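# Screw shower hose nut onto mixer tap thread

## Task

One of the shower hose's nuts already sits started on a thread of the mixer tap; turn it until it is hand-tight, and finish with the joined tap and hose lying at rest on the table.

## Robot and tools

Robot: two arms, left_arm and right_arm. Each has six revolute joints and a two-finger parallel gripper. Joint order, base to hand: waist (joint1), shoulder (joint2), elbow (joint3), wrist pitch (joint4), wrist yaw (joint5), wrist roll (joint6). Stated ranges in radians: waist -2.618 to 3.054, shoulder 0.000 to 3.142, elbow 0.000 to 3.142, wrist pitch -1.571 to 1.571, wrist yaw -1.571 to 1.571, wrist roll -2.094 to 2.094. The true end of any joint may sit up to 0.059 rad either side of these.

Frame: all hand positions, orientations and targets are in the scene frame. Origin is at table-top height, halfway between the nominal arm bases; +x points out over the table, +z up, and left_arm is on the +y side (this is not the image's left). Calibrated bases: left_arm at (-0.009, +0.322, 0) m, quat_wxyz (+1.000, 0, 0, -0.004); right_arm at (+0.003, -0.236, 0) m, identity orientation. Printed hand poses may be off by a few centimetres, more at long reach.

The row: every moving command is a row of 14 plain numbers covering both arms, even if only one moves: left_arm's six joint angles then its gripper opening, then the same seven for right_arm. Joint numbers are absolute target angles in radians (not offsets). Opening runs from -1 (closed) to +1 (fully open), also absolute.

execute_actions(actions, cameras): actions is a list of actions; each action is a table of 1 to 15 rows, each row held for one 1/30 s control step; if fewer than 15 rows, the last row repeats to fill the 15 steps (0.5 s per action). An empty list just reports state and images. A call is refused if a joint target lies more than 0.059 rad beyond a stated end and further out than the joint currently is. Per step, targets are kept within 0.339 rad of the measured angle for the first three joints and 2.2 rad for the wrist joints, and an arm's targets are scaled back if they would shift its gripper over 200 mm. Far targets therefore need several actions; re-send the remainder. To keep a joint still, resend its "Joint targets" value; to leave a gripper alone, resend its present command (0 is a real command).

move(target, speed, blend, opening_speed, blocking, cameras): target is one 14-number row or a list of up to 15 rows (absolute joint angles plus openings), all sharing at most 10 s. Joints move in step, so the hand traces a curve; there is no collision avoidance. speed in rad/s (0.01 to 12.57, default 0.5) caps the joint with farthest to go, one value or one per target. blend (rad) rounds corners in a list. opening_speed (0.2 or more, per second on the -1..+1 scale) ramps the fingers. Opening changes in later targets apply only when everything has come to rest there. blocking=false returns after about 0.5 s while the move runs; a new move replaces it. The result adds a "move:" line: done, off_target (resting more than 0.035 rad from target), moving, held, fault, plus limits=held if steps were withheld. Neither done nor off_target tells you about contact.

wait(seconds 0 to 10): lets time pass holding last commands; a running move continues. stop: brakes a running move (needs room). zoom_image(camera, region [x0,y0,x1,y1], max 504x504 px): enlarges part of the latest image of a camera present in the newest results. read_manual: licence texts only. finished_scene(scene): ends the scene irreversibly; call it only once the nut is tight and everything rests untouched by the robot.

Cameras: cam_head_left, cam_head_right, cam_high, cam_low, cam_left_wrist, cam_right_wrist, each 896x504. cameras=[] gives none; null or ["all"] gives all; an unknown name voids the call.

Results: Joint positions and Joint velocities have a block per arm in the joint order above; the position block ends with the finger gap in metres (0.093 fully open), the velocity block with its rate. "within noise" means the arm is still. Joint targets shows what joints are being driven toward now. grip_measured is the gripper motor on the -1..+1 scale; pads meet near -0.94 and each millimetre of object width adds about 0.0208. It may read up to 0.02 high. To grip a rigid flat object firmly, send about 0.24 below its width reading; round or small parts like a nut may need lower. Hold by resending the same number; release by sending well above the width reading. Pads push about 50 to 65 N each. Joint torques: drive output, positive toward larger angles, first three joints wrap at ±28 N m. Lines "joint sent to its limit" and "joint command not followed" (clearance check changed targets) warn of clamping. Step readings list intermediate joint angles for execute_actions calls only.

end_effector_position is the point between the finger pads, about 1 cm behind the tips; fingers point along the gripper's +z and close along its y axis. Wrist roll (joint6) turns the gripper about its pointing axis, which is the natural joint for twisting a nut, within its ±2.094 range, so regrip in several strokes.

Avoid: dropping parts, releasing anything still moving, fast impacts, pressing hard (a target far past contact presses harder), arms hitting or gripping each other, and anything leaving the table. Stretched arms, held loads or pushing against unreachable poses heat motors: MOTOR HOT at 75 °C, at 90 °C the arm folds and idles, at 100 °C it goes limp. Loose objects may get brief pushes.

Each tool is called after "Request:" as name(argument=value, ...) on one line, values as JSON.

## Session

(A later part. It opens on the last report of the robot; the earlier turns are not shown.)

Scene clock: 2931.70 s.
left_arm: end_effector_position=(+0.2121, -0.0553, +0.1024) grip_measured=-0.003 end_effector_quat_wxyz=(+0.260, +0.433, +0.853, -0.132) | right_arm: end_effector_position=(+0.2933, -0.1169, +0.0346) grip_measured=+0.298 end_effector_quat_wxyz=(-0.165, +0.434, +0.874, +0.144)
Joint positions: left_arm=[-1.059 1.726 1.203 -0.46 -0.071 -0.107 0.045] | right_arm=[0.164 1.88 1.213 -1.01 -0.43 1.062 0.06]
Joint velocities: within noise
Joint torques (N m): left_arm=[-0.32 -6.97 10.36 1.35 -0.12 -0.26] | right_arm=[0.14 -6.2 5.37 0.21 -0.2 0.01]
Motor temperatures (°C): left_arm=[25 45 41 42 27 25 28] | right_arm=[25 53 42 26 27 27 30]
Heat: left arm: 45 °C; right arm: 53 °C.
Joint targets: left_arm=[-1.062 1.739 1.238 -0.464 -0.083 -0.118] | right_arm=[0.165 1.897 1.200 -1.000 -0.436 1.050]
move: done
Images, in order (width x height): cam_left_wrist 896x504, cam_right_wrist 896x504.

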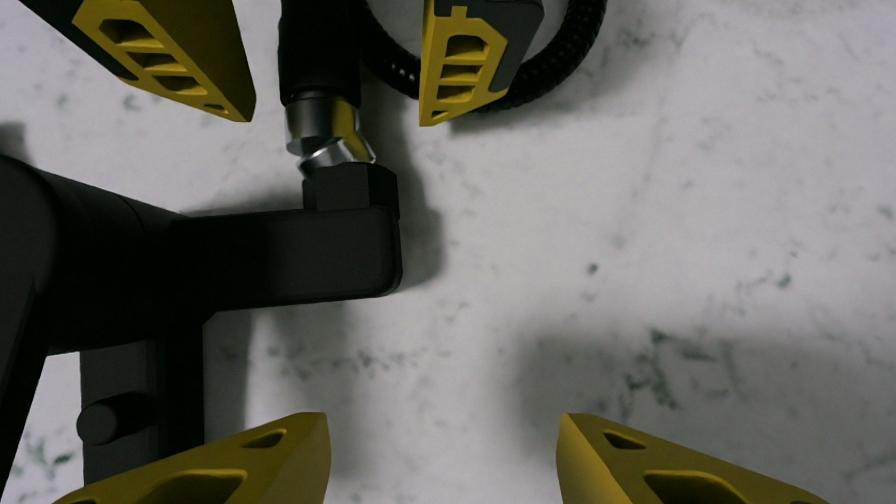

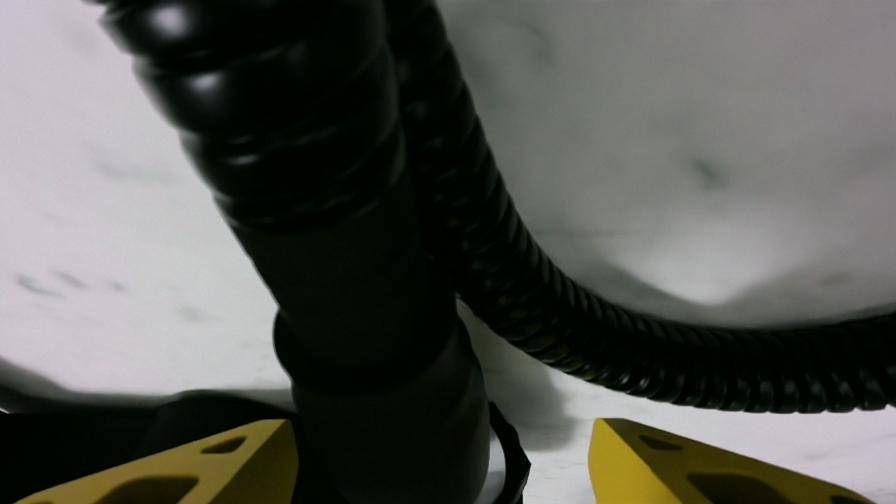

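Request:
move(target=[[-1.062,1.739,1.238,-0.464,-0.083,-0.118,0.0,0.163,1.84,1.233,-1.045,-0.438,1.04,0.3],[-0.9,1.35,0.9,0.0,0.1,0.0,0.0,0.15,1.5,1.2,-1.1,-0.4,1.04,0.3],[-0.672,1.37,0.43,0.46,0.22,0.12,0.0,0.15,1.0,0.9,-0.75,-0.15,1.0,0.0]], speed=[0.6,1.0,0.8], cameras=["cam_left_wrist","cam_right_wrist"])

Scene clock: 2970.50 s.
left_arm: end_effector_position=(+0.2575, +0.0580, +0.1039) grip_measured=-0.003 end_effector_quat_wxyz=(+0.471, +0.378, +0.762, -0.234) | right_arm: end_effector_position=(+0.2832, -0.1652, +0.1956) grip_measured=+0.002 end_effector_quat_wxyz=(+0.256, +0.361, +0.859, +0.258)
Joint positions: left_arm=[-0.677 1.362 0.441 0.447 0.212 0.108 0.045] | right_arm=[0.156 1.005 0.918 -0.754 -0.158 1.012 0.045]
Joint velocities: within noise
Joint torques (N m): left_arm=[0.47 -3.44 5.65 2.1 0.16 -0.02] | right_arm=[-0.44 -2.36 6.93 2.03 0.11 -0.02]
Motor temperatures (°C): left_arm=[25 45 42 41 27 24 27] | right_arm=[25 51 42 27 27 27 29]
Heat: left arm: 45 °C; right arm: 51 °C.
Joint targets: left_arm=[-0.672 1.370 0.430 0.460 0.220 0.120] | right_arm=[0.150 1.000 0.900 -0.750 -0.150 1.000]
move: done
Images, in order (width x height): cam_left_wrist 896x504, cam_right_wrist 896x504.

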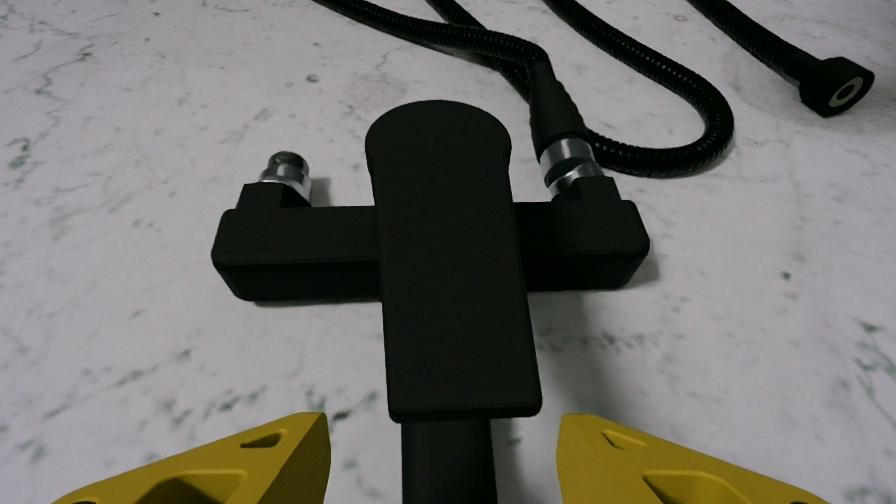

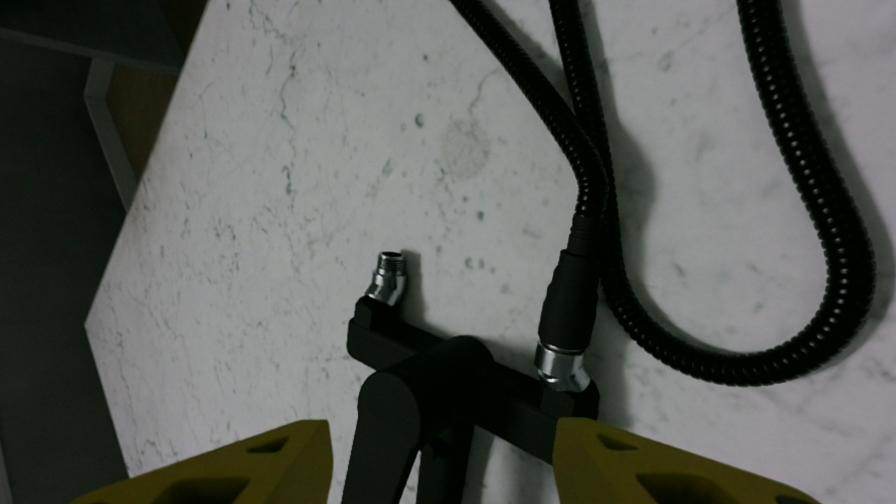

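Request:
zoom_image(camera="cam_left_wrist", region=[230, 140, 340, 220])

Request:
zoom_image(camera="cam_left_wrist", region=[510, 50, 640, 210])

Request:
zoom_image(camera="cam_left_wrist", region=[780, 40, 896, 130])

Scaled by 4.582 from the camera's 896x504 image, which has a finer 1280x720 frame.

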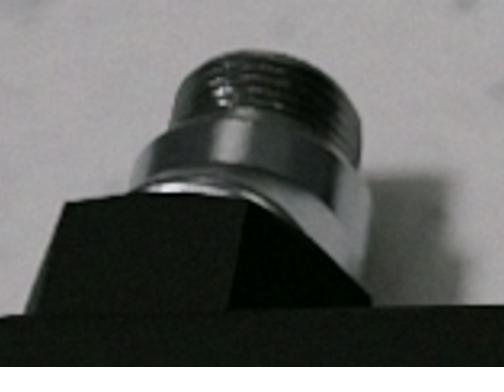

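Scaled by 3.150 from the camera's 896x504 image, which has a finer 1280x720 frame.

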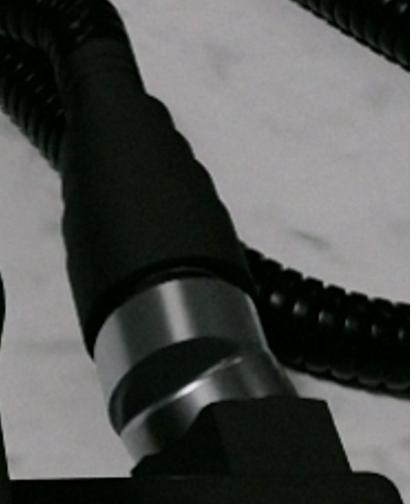

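Scaled by 4.345 from the camera's 896x504 image, which has a finer 1280x720 frame.

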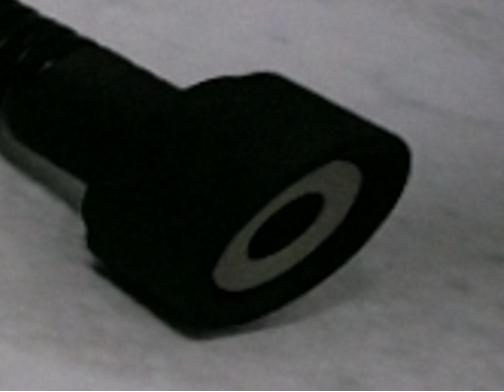

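Request:
move(target=[[-0.672,1.8,0.319,1.014,0.215,0.115,0.0,0.15,1.0,0.9,-0.75,-0.15,1.0,0.0],[-0.672,1.8,0.319,1.014,0.215,0.115,-0.8,0.15,1.0,0.9,-0.75,-0.15,1.0,0.0]], speed=[0.4,0.4], opening_speed=1.5, cameras=["cam_left_wrist","cam_right_wrist"])

Scene clock: 2992.27 s.
left_arm: end_effector_position=(+0.2608, +0.0544, +0.0297) grip_measured=-0.498 end_effector_quat_wxyz=(+0.478, +0.378, +0.756, -0.237) | right_arm: end_effector_position=(+0.2833, -0.1652, +0.1956) grip_measured=+0.002 end_effector_quat_wxyz=(+0.256, +0.361, +0.859, +0.258)
Joint positions: left_arm=[-0.677 1.788 0.33 1.002 0.215 0.107 0.021] | right_arm=[0.156 1.005 0.917 -0.753 -0.158 1.011 0.045]
Joint velocities: within noise
Joint torques (N m): left_arm=[0.51 -4.53 3.11 2.08 0.11 -0.07] | right_arm=[-0.44 -2.36 6.93 2.02 0.1 -0.02]
Motor temperatures (°C): left_arm=[25 42 40 44 27 24 27] | right_arm=[25 48 41 30 27 27 29]
Heat: left arm: 44 °C; right arm: 48 °C.
Joint targets: left_arm=[-0.672 1.800 0.319 1.014 0.215 0.115] | right_arm=[0.150 1.000 0.900 -0.750 -0.150 1.000]
move: done
Images, in order (width x height): cam_left_wrist 896x504, cam_right_wrist 896x504.

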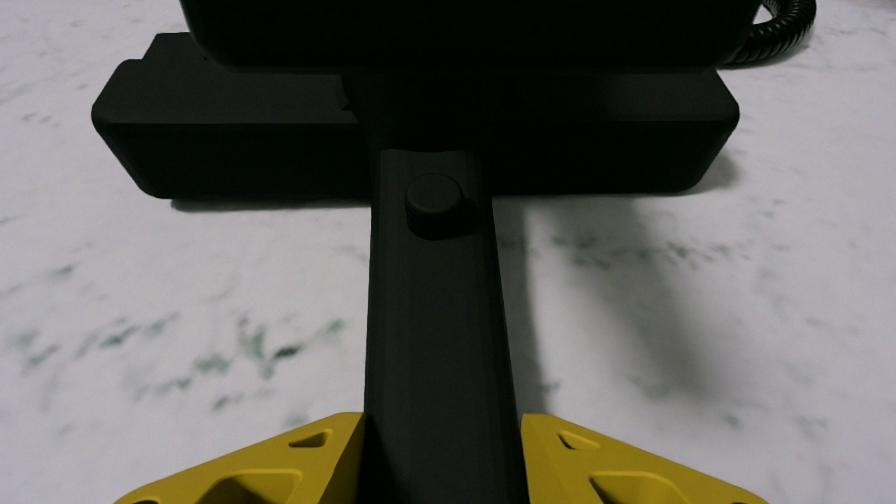

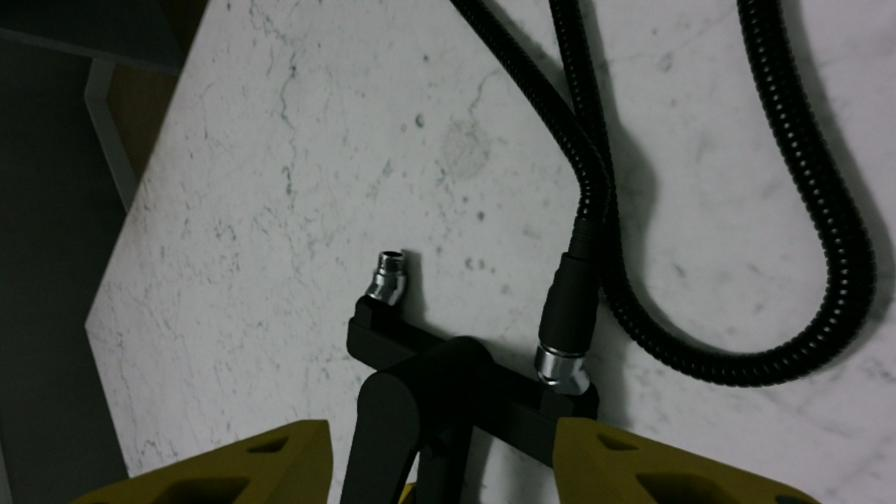

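Request:
move(target=[[-0.672,1.8,0.319,1.014,0.215,0.115,0.0,0.15,1.0,0.9,-0.75,-0.15,1.0,0.0],[-0.672,1.826,0.322,1.022,0.215,0.115,0.0,0.15,1.0,0.9,-0.75,-0.15,1.0,0.0],[-0.672,1.826,0.322,1.022,0.215,0.115,-0.8,0.15,1.0,0.9,-0.75,-0.15,1.0,0.0]], speed=0.4, opening_speed=1.5, cameras=[])

Scene clock: 3000.03 s.
left_arm: end_effector_position=(+0.2604, +0.0557, +0.0229) grip_measured=-0.523 end_effector_quat_wxyz=(+0.472, +0.376, +0.762, -0.235) | right_arm: end_effector_position=(+0.2834, -0.1653, +0.1956) grip_measured=+0.002 end_effector_quat_wxyz=(+0.257, +0.361, +0.859, +0.257)
Joint positions: left_arm=[-0.677 1.812 0.33 1.011 0.211 0.102 0.02] | right_arm=[0.156 1.005 0.917 -0.753 -0.157 1.011 0.045]
Joint velocities: within noise
Joint torques (N m): left_arm=[0.53 -4.49 3.3 2.08 0.16 -0.03] | right_arm=[-0.46 -2.37 6.94 2.02 0.1 -0.02]
Motor temperatures (°C): left_arm=[25 42 40 44 27 24 28] | right_arm=[25 47 41 30 27 27 29]
Heat: left arm: 44 °C; right arm: 47 °C.
Joint targets: left_arm=[-0.672 1.826 0.322 1.022 0.215 0.115] | right_arm=[0.150 1.000 0.900 -0.750 -0.150 1.000]
move: done
No camera images: "cameras" was empty.

Request:
move(target=[[-0.672,1.826,0.322,1.022,0.215,0.115,-0.8,0.25,1.6,1.4,-1.25,-0.378,1.12,0.0],[-0.672,1.826,0.322,1.022,0.215,0.115,-0.8,0.25,1.9,1.42,-1.27,-0.378,1.135,0.0]], speed=[1.0,0.7], cameras=["cam_right_wrist"])

Request:
zoom_image(camera="cam_right_wrist", region=[340, 220, 560, 380])

Scene clock: 3006.93 s.
left_arm: end_effector_position=(+0.2604, +0.0557, +0.0229) grip_measured=-0.507 end_effector_quat_wxyz=(+0.472, +0.376, +0.762, -0.235) | right_arm: end_effector_position=(+0.2836, -0.1026, +0.0735) grip_measured=+0.002 end_effector_quat_wxyz=(-0.186, +0.430, +0.879, +0.085)
Joint positions: left_arm=[-0.677 1.812 0.33 1.011 0.211 0.102 0.021] | right_arm=[0.246 1.891 1.396 -1.261 -0.371 1.122 0.045]
Joint velocities: within noise
Joint torques (N m): left_arm=[0.54 -4.53 3.34 2.07 0.13 -0.03] | right_arm=[0.36 -7.05 9.07 -0.2 -0.17 0.25]
Motor temperatures (°C): left_arm=[25 41 39 45 27 24 28] | right_arm=[25 47 42 30 27 27 29]
Heat: left arm: 45 °C; right arm: 47 °C.
Joint targets: left_arm=[-0.672 1.826 0.322 1.022 0.215 0.115] | right_arm=[0.250 1.900 1.420 -1.270 -0.378 1.135]
move: done
Images, in order (width x height): cam_right_wrist 896x504.

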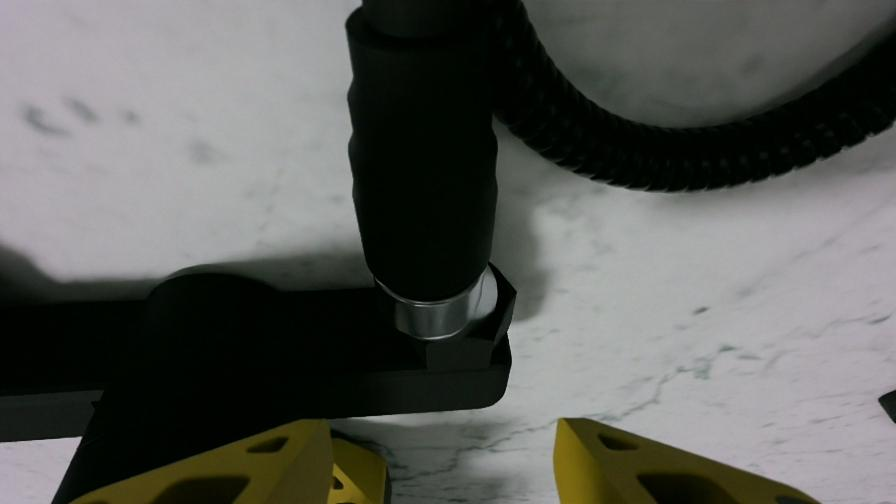

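Scaled by 2.291 from the camera's 896x504 image, which has a finer 1280x720 frame.

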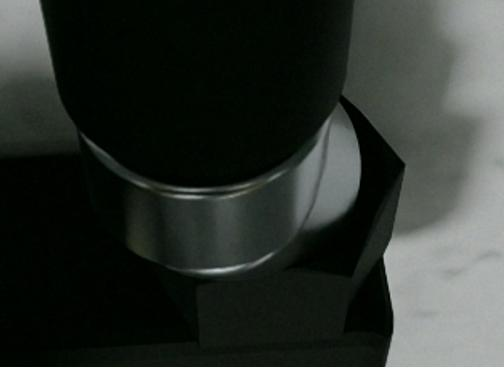

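Request:
move(target=[[-0.672,1.826,0.322,1.022,0.215,0.115,-0.8,0.19,1.79,1.195,-1.02,-0.437,1.066,0.3],[-0.672,1.826,0.322,1.022,0.215,0.115,-0.8,0.19,1.852,1.164,-0.973,-0.437,1.076,0.3]], speed=[0.8,0.5], cameras=["cam_right_wrist"])

Request:
zoom_image(camera="cam_right_wrist", region=[320, 304, 570, 504])

Scene clock: 3018.83 s.
left_arm: end_effector_position=(+0.2604, +0.0557, +0.0229) grip_measured=-0.507 end_effector_quat_wxyz=(+0.472, +0.376, +0.762, -0.235) | right_arm: end_effector_position=(+0.2876, -0.1093, +0.0394) grip_measured=+0.298 end_effector_quat_wxyz=(-0.155, +0.429, +0.877, +0.151)
Joint positions: left_arm=[-0.677 1.812 0.33 1.011 0.211 0.102 0.021] | right_arm=[0.192 1.836 1.177 -0.983 -0.431 1.086 0.06]
Joint velocities: within noise
Joint torques (N m): left_arm=[0.53 -4.52 3.33 2.08 0.13 -0.04] | right_arm=[-0.05 -5.94 5.44 0.29 -0.2 0.03]
Motor temperatures (°C): left_arm=[25 41 38 46 27 24 28] | right_arm=[25 48 42 29 27 27 29]
Heat: left arm: 46 °C; right arm: 48 °C.
Joint targets: left_arm=[-0.672 1.826 0.322 1.022 0.215 0.115] | right_arm=[0.190 1.852 1.164 -0.973 -0.437 1.076]
move: done
Images, in order (width x height): cam_right_wrist 896x504.

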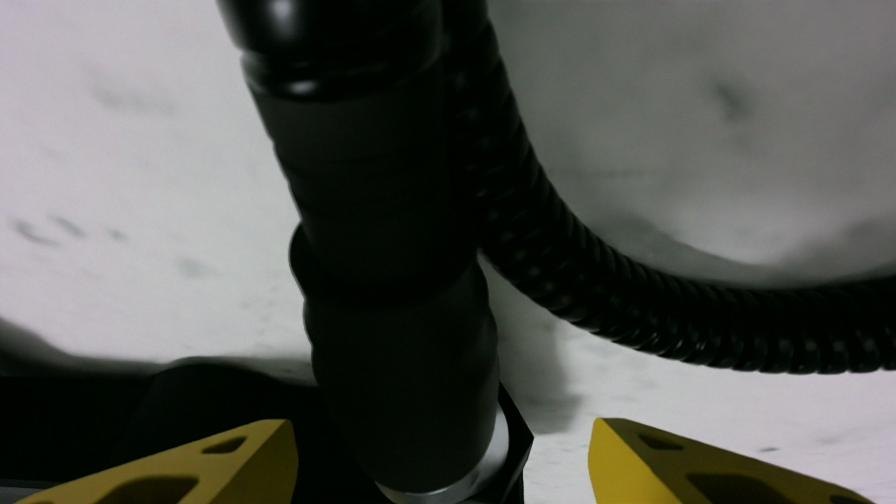

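Scaled by 2.016 from the camera's 896x504 image, which has a finer 1280x720 frame.

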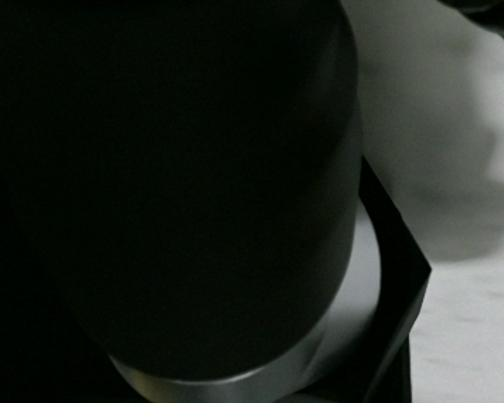

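Request:
move(target=[[-0.672,1.826,0.322,1.022,0.215,0.115,-0.8,0.202,1.866,1.215,-0.99,-0.437,1.012,0.3],[-0.672,1.826,0.322,1.022,0.215,0.115,-0.8,0.202,1.866,1.215,-0.99,-0.437,1.012,-0.8]], speed=[0.5,0.5], opening_speed=3, cameras=["cam_right_wrist"])

Request:
move(target=[[-0.672,1.826,0.322,1.022,0.215,0.115,-0.8,0.222,1.857,1.203,-0.988,-0.444,1.031,-0.8],[-0.672,1.826,0.322,1.022,0.215,0.115,-0.8,0.256,1.959,1.343,-1.135,-0.383,1.091,-0.8],[-0.672,1.826,0.322,1.022,0.215,0.115,-0.8,0.294,2.125,1.56,-1.358,-0.315,1.152,-0.8],[-0.672,1.826,0.322,1.022,0.215,0.115,-0.8,0.315,2.243,1.708,-1.507,-0.277,1.193,-0.8]], speed=[0.2,0.7,0.7,0.7], blend=[0,0.05,0.05,0], cameras=["cam_right_wrist"])

Scene clock: 3031.70 s.
left_arm: end_effector_position=(+0.2604, +0.0557, +0.0229) grip_measured=-0.507 end_effector_quat_wxyz=(+0.472, +0.376, +0.762, -0.235) | right_arm: end_effector_position=(+0.2910, -0.1072, +0.0392) grip_measured=-0.593 end_effector_quat_wxyz=(-0.149, +0.399, +0.891, +0.156)
Joint positions: left_arm=[-0.677 1.812 0.33 1.011 0.211 0.102 0.021] | right_arm=[0.196 1.847 1.192 -0.983 -0.431 1.023 0.017]
Joint velocities: within noise
Joint torques (N m): left_arm=[0.53 -4.53 3.32 2.08 0.14 -0.05] | right_arm=[0.58 -5.9 8.91 0.1 -0.2 0.01]
Motor temperatures (°C): left_arm=[25 41 37 46 26 24 28] | right_arm=[25 48 42 28 27 27 29]
Heat: left arm: 46 °C; right arm: 48 °C.
Joint targets: left_arm=[-0.672 1.826 0.322 1.022 0.215 0.115] | right_arm=[0.202 1.866 1.215 -0.990 -0.437 1.012]
move: done
Images, in order (width x height): cam_right_wrist 896x504.

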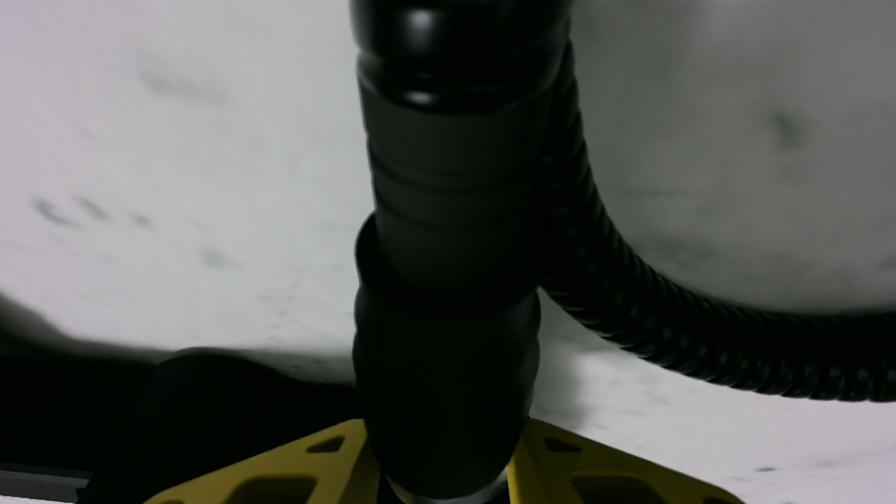

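Scene clock: 3033.17 s.
left_arm: end_effector_position=(+0.2606, +0.0559, +0.0229) grip_measured=-0.507 end_effector_quat_wxyz=(+0.472, +0.376, +0.762, -0.235) | right_arm: end_effector_position=(+0.2927, -0.1037, +0.0401) grip_measured=-0.579 end_effector_quat_wxyz=(-0.250, +0.441, +0.860, -0.060)
Joint positions: left_arm=[-0.676 1.812 0.33 1.011 0.211 0.102 0.021] | right_arm=[0.295 2.216 1.687 -1.5 -0.255 1.183 0.017]
Joint velocities: within noise
Joint torques (N m): left_arm=[0.42 -4.46 3.3 2.09 0.15 -0.03] | right_arm=[1.72 -7.54 8.13 -0.91 -0.24 0.23]
Motor temperatures (°C): left_arm=[25 41 37 46 26 24 28] | right_arm=[25 48 42 28 27 27 29]
Heat: left arm: 46 °C; right arm: 48 °C.
Joint targets: left_arm=[-0.672 1.826 0.322 1.022 0.215 0.115] | right_arm=[0.315 2.243 1.708 -1.507 -0.277 1.193]
move: done
Images, in order (width x height): cam_right_wrist 896x504.

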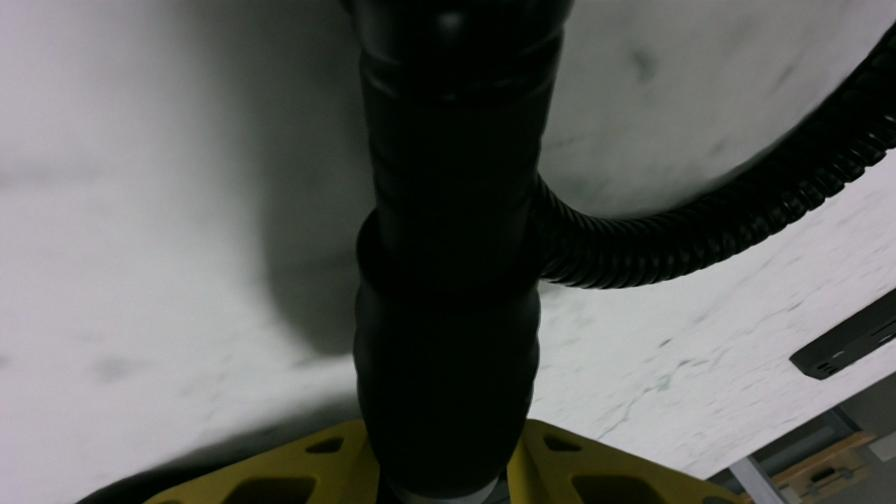

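Request:
move(target=[[-0.672,1.826,0.322,1.022,0.215,0.115,-0.8,0.315,2.243,1.708,-1.507,-0.277,1.193,0.3],[-0.672,1.826,0.322,1.022,0.215,0.115,-0.8,0.263,2.033,1.51,-1.34,-0.336,1.106,0.3],[-0.672,1.826,0.322,1.022,0.215,0.115,-0.8,0.194,1.8,1.21,-1.02,-0.437,1.01,0.3],[-0.672,1.826,0.322,1.022,0.215,0.115,-0.8,0.194,1.863,1.179,-0.974,-0.437,1.01,0.3],[-0.672,1.826,0.322,1.022,0.215,0.115,-0.8,0.194,1.863,1.179,-0.974,-0.437,1.01,-0.8],[-0.672,1.826,0.322,1.022,0.215,0.115,-0.8,0.256,1.959,1.343,-1.135,-0.383,1.091,-0.8],[-0.672,1.826,0.322,1.022,0.215,0.115,-0.8,0.294,2.125,1.56,-1.358,-0.315,1.152,-0.8],[-0.672,1.826,0.322,1.022,0.215,0.115,-0.8,0.315,2.243,1.708,-1.507,-0.277,1.193,-0.8]], speed=[0.8,1.3,1.3,0.6,0.5,0.8,0.8,0.8], blend=[0,0.05,0.02,0,0,0.05,0.05,0], opening_speed=5, cameras=["cam_right_wrist"])

Request:
move(target=[[-0.672,1.826,0.322,1.022,0.215,0.115,-0.8,0.315,2.243,1.708,-1.507,-0.277,1.193,0.3],[-0.672,1.826,0.322,1.022,0.215,0.115,-0.8,0.263,2.033,1.51,-1.34,-0.336,1.106,0.3],[-0.672,1.826,0.322,1.022,0.215,0.115,-0.8,0.194,1.8,1.21,-1.02,-0.437,1.01,0.3],[-0.672,1.826,0.322,1.022,0.215,0.115,-0.8,0.194,1.863,1.179,-0.974,-0.437,1.01,0.3],[-0.672,1.826,0.322,1.022,0.215,0.115,-0.8,0.194,1.863,1.179,-0.974,-0.437,1.01,-0.8],[-0.672,1.826,0.322,1.022,0.215,0.115,-0.8,0.256,1.959,1.343,-1.135,-0.383,1.091,-0.8],[-0.672,1.826,0.322,1.022,0.215,0.115,-0.8,0.294,2.125,1.56,-1.358,-0.315,1.152,-0.8],[-0.672,1.826,0.322,1.022,0.215,0.115,-0.8,0.315,2.243,1.708,-1.507,-0.277,1.193,-0.8]], speed=[0.8,1.3,1.3,0.6,0.5,0.8,0.8,0.8], blend=[0,0.05,0.02,0,0,0.05,0.05,0], opening_speed=5, cameras=["cam_right_wrist"])

Scene clock: 3051.13 s.
left_arm: end_effector_position=(+0.2612, +0.0565, +0.0228) grip_measured=-0.507 end_effector_quat_wxyz=(+0.472, +0.375, +0.762, -0.234) | right_arm: end_effector_position=(+0.2934, -0.1025, +0.0403) grip_measured=-0.583 end_effector_quat_wxyz=(-0.250, +0.439, +0.861, -0.056)
Joint positions: left_arm=[-0.675 1.812 0.33 1.011 0.21 0.102 0.021] | right_arm=[0.295 2.215 1.688 -1.497 -0.26 1.178 0.017]
Joint velocities: within noise
Joint torques (N m): left_arm=[0.29 -4.51 3.36 2.07 0.14 -0.04] | right_arm=[1.7 -7.47 8.1 -0.93 -0.19 0.28]
Motor temperatures (°C): left_arm=[25 41 36 47 26 24 29] | right_arm=[25 49 42 28 27 27 30]
Heat: left arm: 47 °C; right arm: 49 °C.
Joint targets: left_arm=[-0.672 1.826 0.322 1.022 0.215 0.115] | right_arm=[0.315 2.243 1.708 -1.507 -0.277 1.193]
move: done
Images, in order (width x height): cam_right_wrist 896x504.

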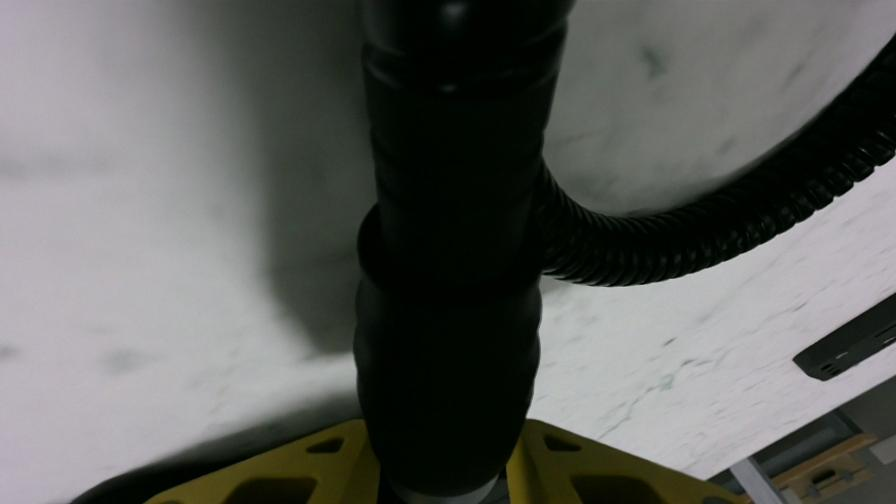

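Scene clock: 3055.57 s.
left_arm: end_effector_position=(+0.2616, +0.0568, +0.0228) grip_measured=-0.507 end_effector_quat_wxyz=(+0.473, +0.374, +0.763, -0.233) | right_arm: end_effector_position=(+0.2938, -0.1020, +0.0406) grip_measured=-0.585 end_effector_quat_wxyz=(-0.250, +0.439, +0.861, -0.054)
Joint positions: left_arm=[-0.674 1.812 0.33 1.011 0.208 0.102 0.021] | right_arm=[0.295 2.214 1.688 -1.495 -0.264 1.176 0.017]
Joint velocities: within noise
Joint torques (N m): left_arm=[0.14 -4.49 3.25 2.06 0.17 -0.03] | right_arm=[1.74 -7.42 8.03 -0.95 -0.17 0.31]
Motor temperatures (°C): left_arm=[25 41 36 47 26 24 29] | right_arm=[25 50 42 28 27 27 30]
Heat: left arm: 47 °C; right arm: 50 °C.
Joint targets: left_arm=[-0.672 1.826 0.322 1.022 0.215 0.115] | right_arm=[0.315 2.243 1.708 -1.507 -0.277 1.193]
move: done
Images, in order (width x height): cam_right_wrist 896x504.

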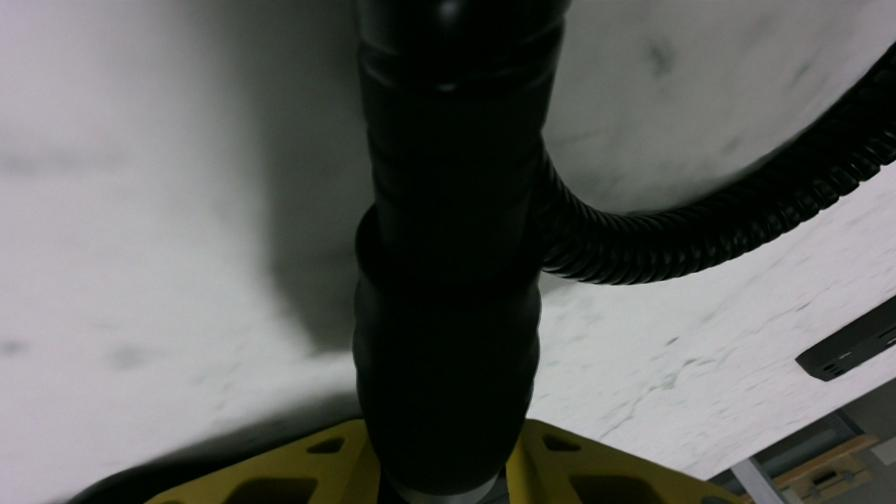

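Request:
move(target=[[-0.672,1.826,0.322,1.022,0.215,0.115,-0.8,0.315,2.243,1.708,-1.507,-0.277,1.193,0.3],[-0.672,1.826,0.322,1.022,0.215,0.115,-0.8,0.263,2.033,1.51,-1.34,-0.336,1.106,0.3],[-0.672,1.826,0.322,1.022,0.215,0.115,-0.8,0.194,1.8,1.21,-1.02,-0.437,1.01,0.3],[-0.672,1.826,0.322,1.022,0.215,0.115,-0.8,0.194,1.863,1.179,-0.974,-0.437,1.01,0.3],[-0.672,1.826,0.322,1.022,0.215,0.115,-0.8,0.194,1.863,1.179,-0.974,-0.437,1.01,-0.8],[-0.672,1.826,0.322,1.022,0.215,0.115,-0.8,0.256,1.959,1.343,-1.135,-0.383,1.091,-0.8],[-0.672,1.826,0.322,1.022,0.215,0.115,-0.8,0.294,2.125,1.56,-1.358,-0.315,1.152,-0.8],[-0.672,1.826,0.322,1.022,0.215,0.115,-0.8,0.315,2.243,1.708,-1.507,-0.277,1.193,-0.8]], speed=[0.8,1.3,1.3,0.6,0.5,0.8,0.8,0.8], blend=[0,0.05,0.02,0,0,0.05,0.05,0], opening_speed=5, cameras=[])

Request:
move(target=[[-0.672,1.826,0.322,1.022,0.215,0.115,-0.8,0.315,2.243,1.708,-1.507,-0.277,1.193,0.3],[-0.672,1.826,0.322,1.022,0.215,0.115,-0.8,0.263,2.033,1.51,-1.34,-0.336,1.106,0.3],[-0.672,1.826,0.322,1.022,0.215,0.115,-0.8,0.194,1.8,1.21,-1.02,-0.437,1.01,0.3],[-0.672,1.826,0.322,1.022,0.215,0.115,-0.8,0.194,1.863,1.179,-0.974,-0.437,1.01,0.3],[-0.672,1.826,0.322,1.022,0.215,0.115,-0.8,0.194,1.863,1.179,-0.974,-0.437,1.01,-0.8],[-0.672,1.826,0.322,1.022,0.215,0.115,-0.8,0.256,1.959,1.343,-1.135,-0.383,1.091,-0.8],[-0.672,1.826,0.322,1.022,0.215,0.115,-0.8,0.294,2.125,1.56,-1.358,-0.315,1.152,-0.8],[-0.672,1.826,0.322,1.022,0.215,0.115,-0.8,0.315,2.243,1.708,-1.507,-0.277,1.193,-0.8]], speed=[0.8,1.3,1.3,0.6,0.5,0.8,0.8,0.8], blend=[0,0.05,0.02,0,0,0.05,0.05,0], opening_speed=5, cameras=[])

Request:
move(target=[[-0.672,1.826,0.322,1.022,0.215,0.115,-0.8,0.315,2.243,1.708,-1.507,-0.277,1.193,0.3],[-0.672,1.826,0.322,1.022,0.215,0.115,-0.8,0.263,2.033,1.51,-1.34,-0.336,1.106,0.3],[-0.672,1.826,0.322,1.022,0.215,0.115,-0.8,0.194,1.8,1.21,-1.02,-0.437,1.01,0.3],[-0.672,1.826,0.322,1.022,0.215,0.115,-0.8,0.194,1.863,1.179,-0.974,-0.437,1.01,0.3],[-0.672,1.826,0.322,1.022,0.215,0.115,-0.8,0.194,1.863,1.179,-0.974,-0.437,1.01,-0.8],[-0.672,1.826,0.322,1.022,0.215,0.115,-0.8,0.256,1.959,1.343,-1.135,-0.383,1.091,-0.8],[-0.672,1.826,0.322,1.022,0.215,0.115,-0.8,0.294,2.125,1.56,-1.358,-0.315,1.152,-0.8],[-0.672,1.826,0.322,1.022,0.215,0.115,-0.8,0.315,2.243,1.708,-1.507,-0.277,1.193,-0.8]], speed=[0.8,1.3,1.3,0.6,0.5,0.8,0.8,0.8], blend=[0,0.05,0.02,0,0,0.05,0.05,0], opening_speed=5, cameras=["cam_right_wrist"])

Request:
move(target=[[-0.672,1.826,0.322,1.022,0.215,0.115,-0.8,0.315,2.243,1.708,-1.507,-0.277,1.193,0.3],[-0.672,1.826,0.322,1.022,0.215,0.115,-0.8,0.263,2.033,1.51,-1.34,-0.336,1.106,0.3],[-0.672,1.826,0.322,1.022,0.215,0.115,-0.8,0.4,1.6,1.4,-1.25,-0.1,1.3,0.0],[-0.672,1.826,0.322,1.022,0.215,0.115,-0.8,0.781,1.735,1.4,-1.288,0.385,1.68,0.0]], speed=[0.8,1.0,1.2,1.0], blend=[0,0.02,0.1,0], opening_speed=5, cameras=["cam_right_wrist"])

Request:
zoom_image(camera="cam_right_wrist", region=[390, 200, 490, 300])

Scene clock: 3075.97 s.
left_arm: end_effector_position=(+0.2618, +0.0570, +0.0228) grip_measured=-0.507 end_effector_quat_wxyz=(+0.473, +0.374, +0.763, -0.233) | right_arm: end_effector_position=(+0.2944, -0.1014, +0.0407) grip_measured=-0.589 end_effector_quat_wxyz=(-0.250, +0.437, +0.862, -0.052)
Joint positions: left_arm=[-0.674 1.812 0.33 1.011 0.207 0.102 0.021] | right_arm=[0.295 2.214 1.688 -1.493 -0.265 1.173 0.017]
Joint velocities: within noise
Joint torques (N m): left_arm=[0.12 -4.55 3.36 2.07 0.19 -0.05] | right_arm=[1.72 -7.36 8.02 -0.95 -0.14 0.32]
Motor temperatures (°C): left_arm=[25 40 35 47 26 24 29] | right_arm=[25 52 43 28 27 27 30]
Heat: left arm: 47 °C; right arm: 52 °C.
Joint targets: left_arm=[-0.672 1.826 0.322 1.022 0.215 0.115] | right_arm=[0.315 2.243 1.708 -1.507 -0.277 1.193]
move: done
No camera images: "cameras" was empty.

Scene clock: 3080.40 s.
left_arm: end_effector_position=(+0.2620, +0.0571, +0.0228) grip_measured=-0.507 end_effector_quat_wxyz=(+0.473, +0.374, +0.763, -0.233) | right_arm: end_effector_position=(+0.2947, -0.1013, +0.0408) grip_measured=-0.586 end_effector_quat_wxyz=(-0.249, +0.439, +0.862, -0.051)
Joint positions: left_arm=[-0.674 1.812 0.33 1.011 0.206 0.102 0.021] | right_arm=[0.295 2.214 1.689 -1.493 -0.266 1.177 0.017]
Joint velocities: within noise
Joint torques (N m): left_arm=[0.14 -4.53 3.33 2.07 0.18 -0.01] | right_arm=[1.74 -7.39 7.95 -0.95 -0.14 0.28]
Motor temperatures (°C): left_arm=[25 40 35 47 26 24 29] | right_arm=[25 52 43 28 27 27 30]
Heat: left arm: 47 °C; right arm: 52 °C.
Joint targets: left_arm=[-0.672 1.826 0.322 1.022 0.215 0.115] | right_arm=[0.315 2.243 1.708 -1.507 -0.277 1.193]
move: done
No camera images: "cameras" was empty.

Scene clock: 3084.83 s.
left_arm: end_effector_position=(+0.2620, +0.0571, +0.0228) grip_measured=-0.507 end_effector_quat_wxyz=(+0.473, +0.374, +0.763, -0.233) | right_arm: end_effector_position=(+0.2948, -0.1016, +0.0405) grip_measured=-0.585 end_effector_quat_wxyz=(-0.248, +0.437, +0.863, -0.052)
Joint positions: left_arm=[-0.674 1.812 0.33 1.011 0.206 0.102 0.021] | right_arm=[0.295 2.214 1.689 -1.492 -0.263 1.174 0.017]
Joint velocities: within noise
Joint torques (N m): left_arm=[0.23 -4.48 3.37 2.07 0.18 -0.03] | right_arm=[1.65 -7.41 7.95 -0.95 -0.17 0.3]
Motor temperatures (°C): left_arm=[25 40 35 48 26 24 29] | right_arm=[25 52 43 28 27 27 30]
Heat: left arm: 48 °C; right arm: 52 °C.
Joint targets: left_arm=[-0.672 1.826 0.322 1.022 0.215 0.115] | right_arm=[0.315 2.243 1.708 -1.507 -0.277 1.193]
move: done
Images, in order (width x height): cam_right_wrist 896x504.

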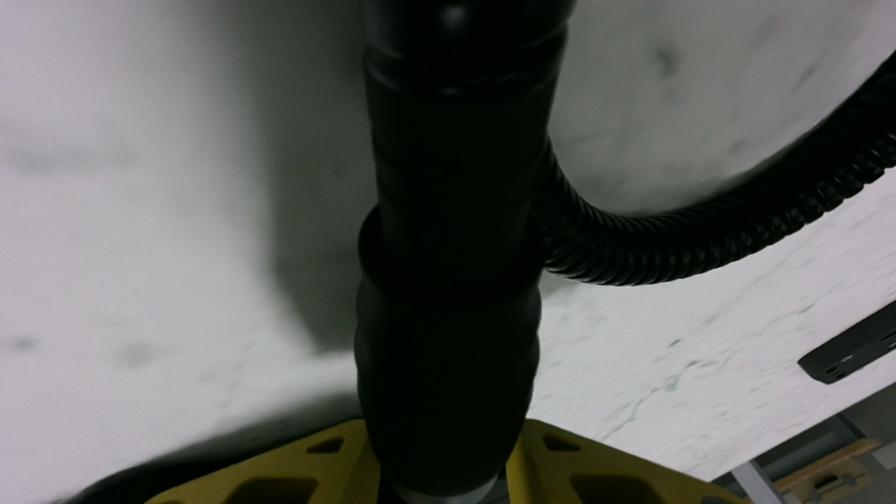

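Scene clock: 3088.93 s.
left_arm: end_effector_position=(+0.2620, +0.0571, +0.0228) grip_measured=-0.507 end_effector_quat_wxyz=(+0.473, +0.374, +0.763, -0.233) | right_arm: end_effector_position=(+0.2655, -0.0635, +0.1278) grip_measured=+0.002 end_effector_quat_wxyz=(+0.174, +0.420, +0.888, -0.070)
Joint positions: left_arm=[-0.674 1.812 0.33 1.011 0.206 0.102 0.021] | right_arm=[0.781 1.72 1.415 -1.279 0.378 1.666 0.045]
Joint velocities: within noise
Joint torques (N m): left_arm=[0.16 -4.45 3.3 2.05 0.19 -0.03] | right_arm=[0.09 -5.57 5.82 0.18 0.38 0.26]
Motor temperatures (°C): left_arm=[25 40 35 48 26 24 29] | right_arm=[25 52 42 28 27 27 30]
Heat: left arm: 48 °C; right arm: 52 °C.
Joint targets: left_arm=[-0.672 1.826 0.322 1.022 0.215 0.115] | right_arm=[0.781 1.735 1.400 -1.288 0.385 1.680]
move: done; blend cut to 0 rad at target 3
Images, in order (width x height): cam_right_wrist 896x504.

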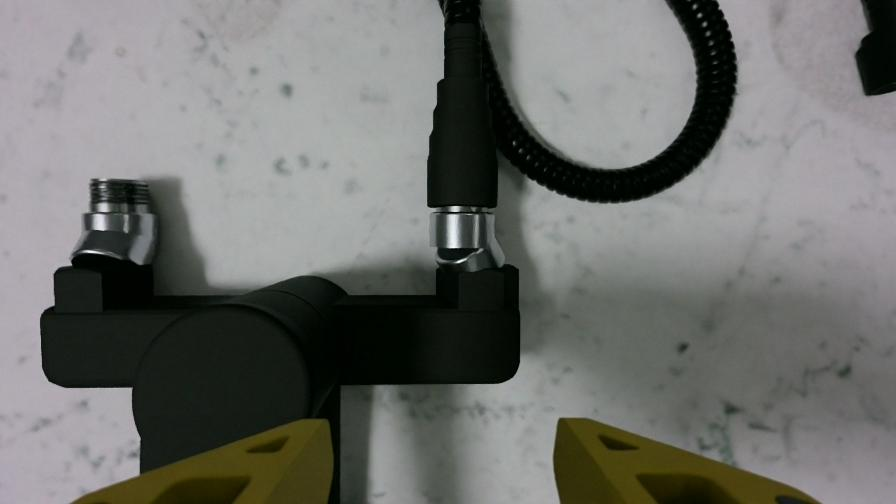

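Scaled by 5.040 from the camera's 896x504 image, which has a finer 1280x720 frame.

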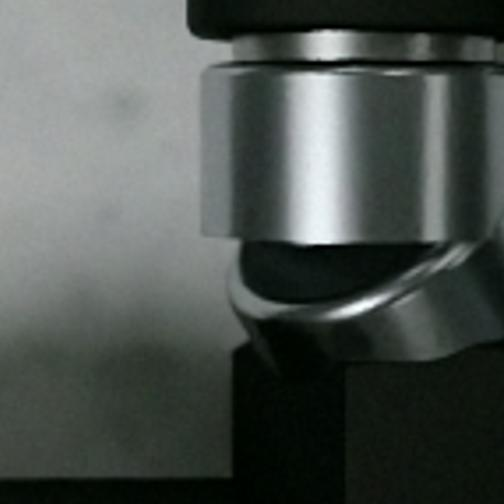

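Request:
move(target=[[-0.672,1.826,0.322,1.022,0.215,0.115,-0.8,0.4,1.55,1.35,-1.25,-0.1,1.3,0.3],[-0.672,1.826,0.322,1.022,0.215,0.115,-0.8,0.22,1.75,1.35,-1.2,-0.4,1.05,0.3],[-0.672,1.826,0.322,1.022,0.215,0.115,-0.8,0.159,1.84,1.233,-1.045,-0.438,0.975,0.3],[-0.672,1.826,0.322,1.022,0.215,0.115,-0.8,0.159,1.899,1.2,-1.0,-0.436,0.975,0.3]], speed=[1.2,1.0,0.6,0.5], blend=[0.1,0.05,0.02,0], cameras=["cam_right_wrist"])

Scene clock: 3105.30 s.
left_arm: end_effector_position=(+0.2620, +0.0571, +0.0228) grip_measured=-0.507 end_effector_quat_wxyz=(+0.473, +0.374, +0.763, -0.233) | right_arm: end_effector_position=(+0.2913, -0.1176, +0.0317) grip_measured=+0.298 end_effector_quat_wxyz=(-0.165, +0.403, +0.888, +0.147)
Joint positions: left_arm=[-0.674 1.812 0.33 1.011 0.206 0.102 0.021] | right_arm=[0.163 1.889 1.21 -1.012 -0.431 0.988 0.06]
Joint velocities: within noise
Joint torques (N m): left_arm=[0.16 -4.49 3.34 2.08 0.19 -0.02] | right_arm=[-0.21 -6.75 5.56 0.2 -0.2 0]
Motor temperatures (°C): left_arm=[25 40 35 48 26 24 29] | right_arm=[25 52 42 27 27 27 30]
Heat: left arm: 48 °C; right arm: 52 °C.
Joint targets: left_arm=[-0.672 1.826 0.322 1.022 0.215 0.115] | right_arm=[0.159 1.899 1.200 -1.000 -0.436 0.975]
move: done
Images, in order (width x height): cam_right_wrist 896x504.

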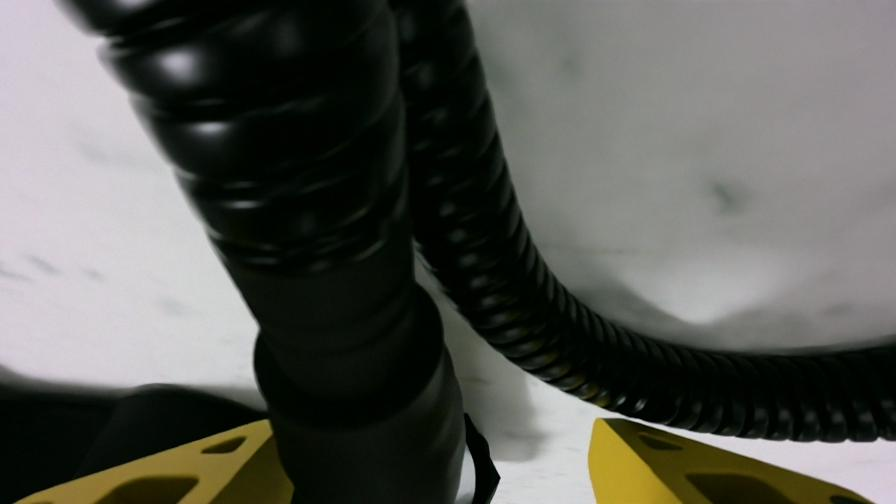

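Request:
move(target=[[-0.672,1.826,0.322,1.022,0.215,0.115,-0.8,0.155,1.84,1.233,-1.055,-0.438,0.975,0.3],[-0.672,1.826,0.322,1.022,0.215,0.115,-0.8,0.182,1.925,1.27,-1.018,-0.436,0.91,0.3]], speed=[0.6,0.6], cameras=["cam_right_wrist"])

Scene clock: 3112.53 s.
left_arm: end_effector_position=(+0.2620, +0.0571, +0.0228) grip_measured=-0.507 end_effector_quat_wxyz=(+0.473, +0.374, +0.763, -0.233) | right_arm: end_effector_position=(+0.2980, -0.1117, +0.0347) grip_measured=+0.298 end_effector_quat_wxyz=(-0.158, +0.366, +0.904, +0.154)
Joint positions: left_arm=[-0.674 1.812 0.33 1.011 0.206 0.102 0.021] | right_arm=[0.177 1.907 1.249 -1.024 -0.432 0.923 0.06]
Joint velocities: within noise
Joint torques (N m): left_arm=[0.13 -4.52 3.3 2.09 0.19 -0.01] | right_arm=[0.5 -6.35 8.64 0.15 -0.19 0.01]
Motor temperatures (°C): left_arm=[25 40 34 48 26 24 29] | right_arm=[25 52 42 27 27 27 30]
Heat: left arm: 48 °C; right arm: 52 °C.
Joint targets: left_arm=[-0.672 1.826 0.322 1.022 0.215 0.115] | right_arm=[0.182 1.925 1.270 -1.018 -0.436 0.910]
move: done
Images, in order (width x height): cam_right_wrist 896x504.

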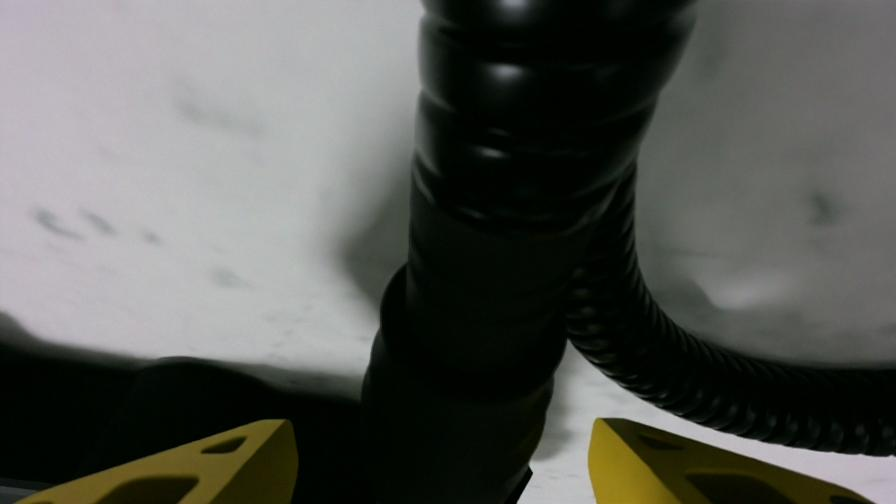

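Request:
move(target=[[-0.672,1.826,0.322,1.022,0.215,0.115,-0.8,0.182,1.925,1.27,-1.018,-0.436,0.94,0.3],[-0.672,1.826,0.322,1.022,0.215,0.115,-0.8,0.182,1.925,1.27,-1.018,-0.436,0.94,-0.8],[-0.672,1.826,0.322,1.022,0.215,0.115,-0.8,0.218,2.019,1.413,-1.157,-0.371,1.0,-0.8],[-0.672,1.826,0.322,1.022,0.215,0.115,-0.8,0.258,2.182,1.625,-1.372,-0.297,1.067,-0.8],[-0.672,1.826,0.322,1.022,0.215,0.115,-0.8,0.281,2.298,1.773,-1.516,-0.256,1.112,-0.8]], speed=[0.5,0.5,0.8,0.8,0.8], blend=[0,0,0.05,0.05,0], opening_speed=3, cameras=["cam_right_wrist"])

Request:
move(target=[[-0.672,1.826,0.322,1.022,0.215,0.115,-0.8,0.281,2.298,1.773,-1.516,-0.256,1.112,0.3],[-0.672,1.826,0.322,1.022,0.215,0.115,-0.8,0.24,2.08,1.54,-1.35,-0.32,1.05,0.3],[-0.672,1.826,0.322,1.022,0.215,0.115,-0.8,0.175,1.865,1.27,-1.06,-0.438,0.935,0.3],[-0.672,1.826,0.322,1.022,0.215,0.115,-0.8,0.175,1.924,1.236,-1.012,-0.436,0.935,0.3]], speed=[0.8,1.3,1.3,0.6], blend=[0,0.05,0.02,0], opening_speed=5, cameras=["cam_right_wrist"])

Scene clock: 3126.47 s.
left_arm: end_effector_position=(+0.2625, +0.0575, +0.0228) grip_measured=-0.506 end_effector_quat_wxyz=(+0.473, +0.372, +0.764, -0.232) | right_arm: end_effector_position=(+0.2994, -0.1065, +0.0360) grip_measured=-0.544 end_effector_quat_wxyz=(-0.269, +0.415, +0.868, -0.053)
Joint positions: left_arm=[-0.674 1.812 0.33 1.011 0.202 0.1 0.021] | right_arm=[0.274 2.272 1.747 -1.539 -0.268 1.098 0.019]
Joint velocities: within noise
Joint torques (N m): left_arm=[0.17 -4.53 3.3 2.06 0.22 -0.01] | right_arm=[0.62 -7.95 8.57 -0.64 0.07 0.27]
Motor temperatures (°C): left_arm=[25 40 34 48 26 24 29] | right_arm=[25 51 42 27 27 27 30]
Heat: left arm: 48 °C; right arm: 51 °C.
Joint targets: left_arm=[-0.672 1.826 0.322 1.022 0.215 0.115] | right_arm=[0.281 2.298 1.773 -1.516 -0.256 1.112]
move: done
Images, in order (width x height): cam_right_wrist 896x504.

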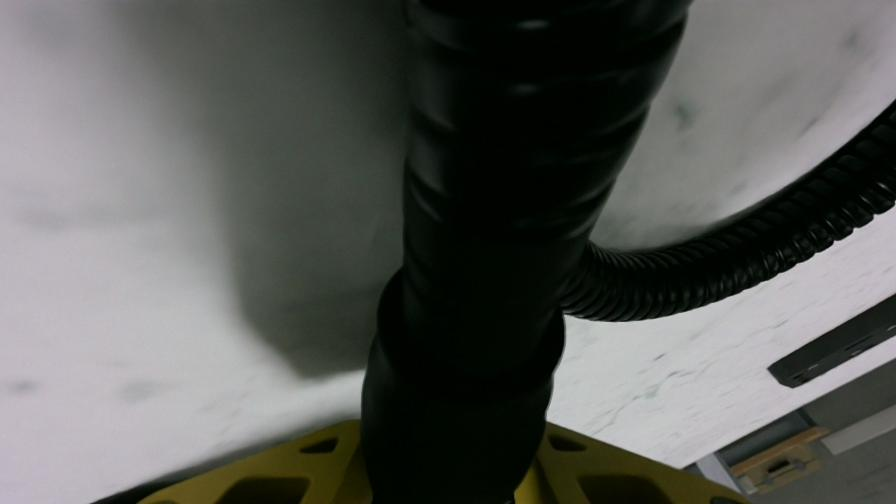

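Scene clock: 3128.50 s.
left_arm: end_effector_position=(+0.2626, +0.0576, +0.0229) grip_measured=-0.506 end_effector_quat_wxyz=(+0.474, +0.372, +0.764, -0.232) | right_arm: end_effector_position=(+0.2988, -0.1123, +0.0346) grip_measured=+0.298 end_effector_quat_wxyz=(-0.158, +0.378, +0.900, +0.152)
Joint positions: left_arm=[-0.674 1.812 0.33 1.011 0.202 0.1 0.021] | right_arm=[0.176 1.907 1.249 -1.021 -0.43 0.947 0.06]
Joint velocities: within noise
Joint torques (N m): left_arm=[0.12 -4.49 3.36 2.06 0.22 -0.01] | right_arm=[-0.02 -6.42 5.38 0.22 -0.21 0]
Motor temperatures (°C): left_arm=[25 40 34 48 26 24 29] | right_arm=[25 51 42 27 27 27 30]
Heat: left arm: 48 °C; right arm: 51 °C.
Joint targets: left_arm=[-0.672 1.826 0.322 1.022 0.215 0.115] | right_arm=[0.175 1.924 1.236 -1.012 -0.436 0.935]
move: done
Images, in order (width x height): cam_right_wrist 896x504.

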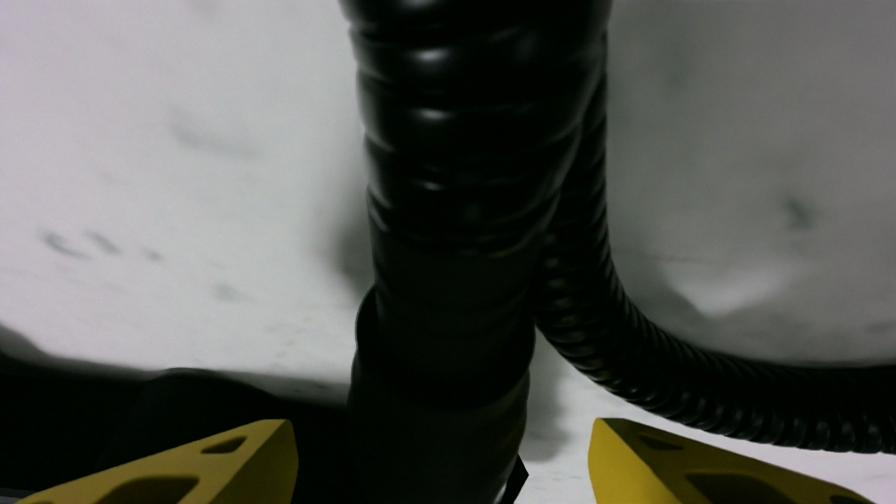

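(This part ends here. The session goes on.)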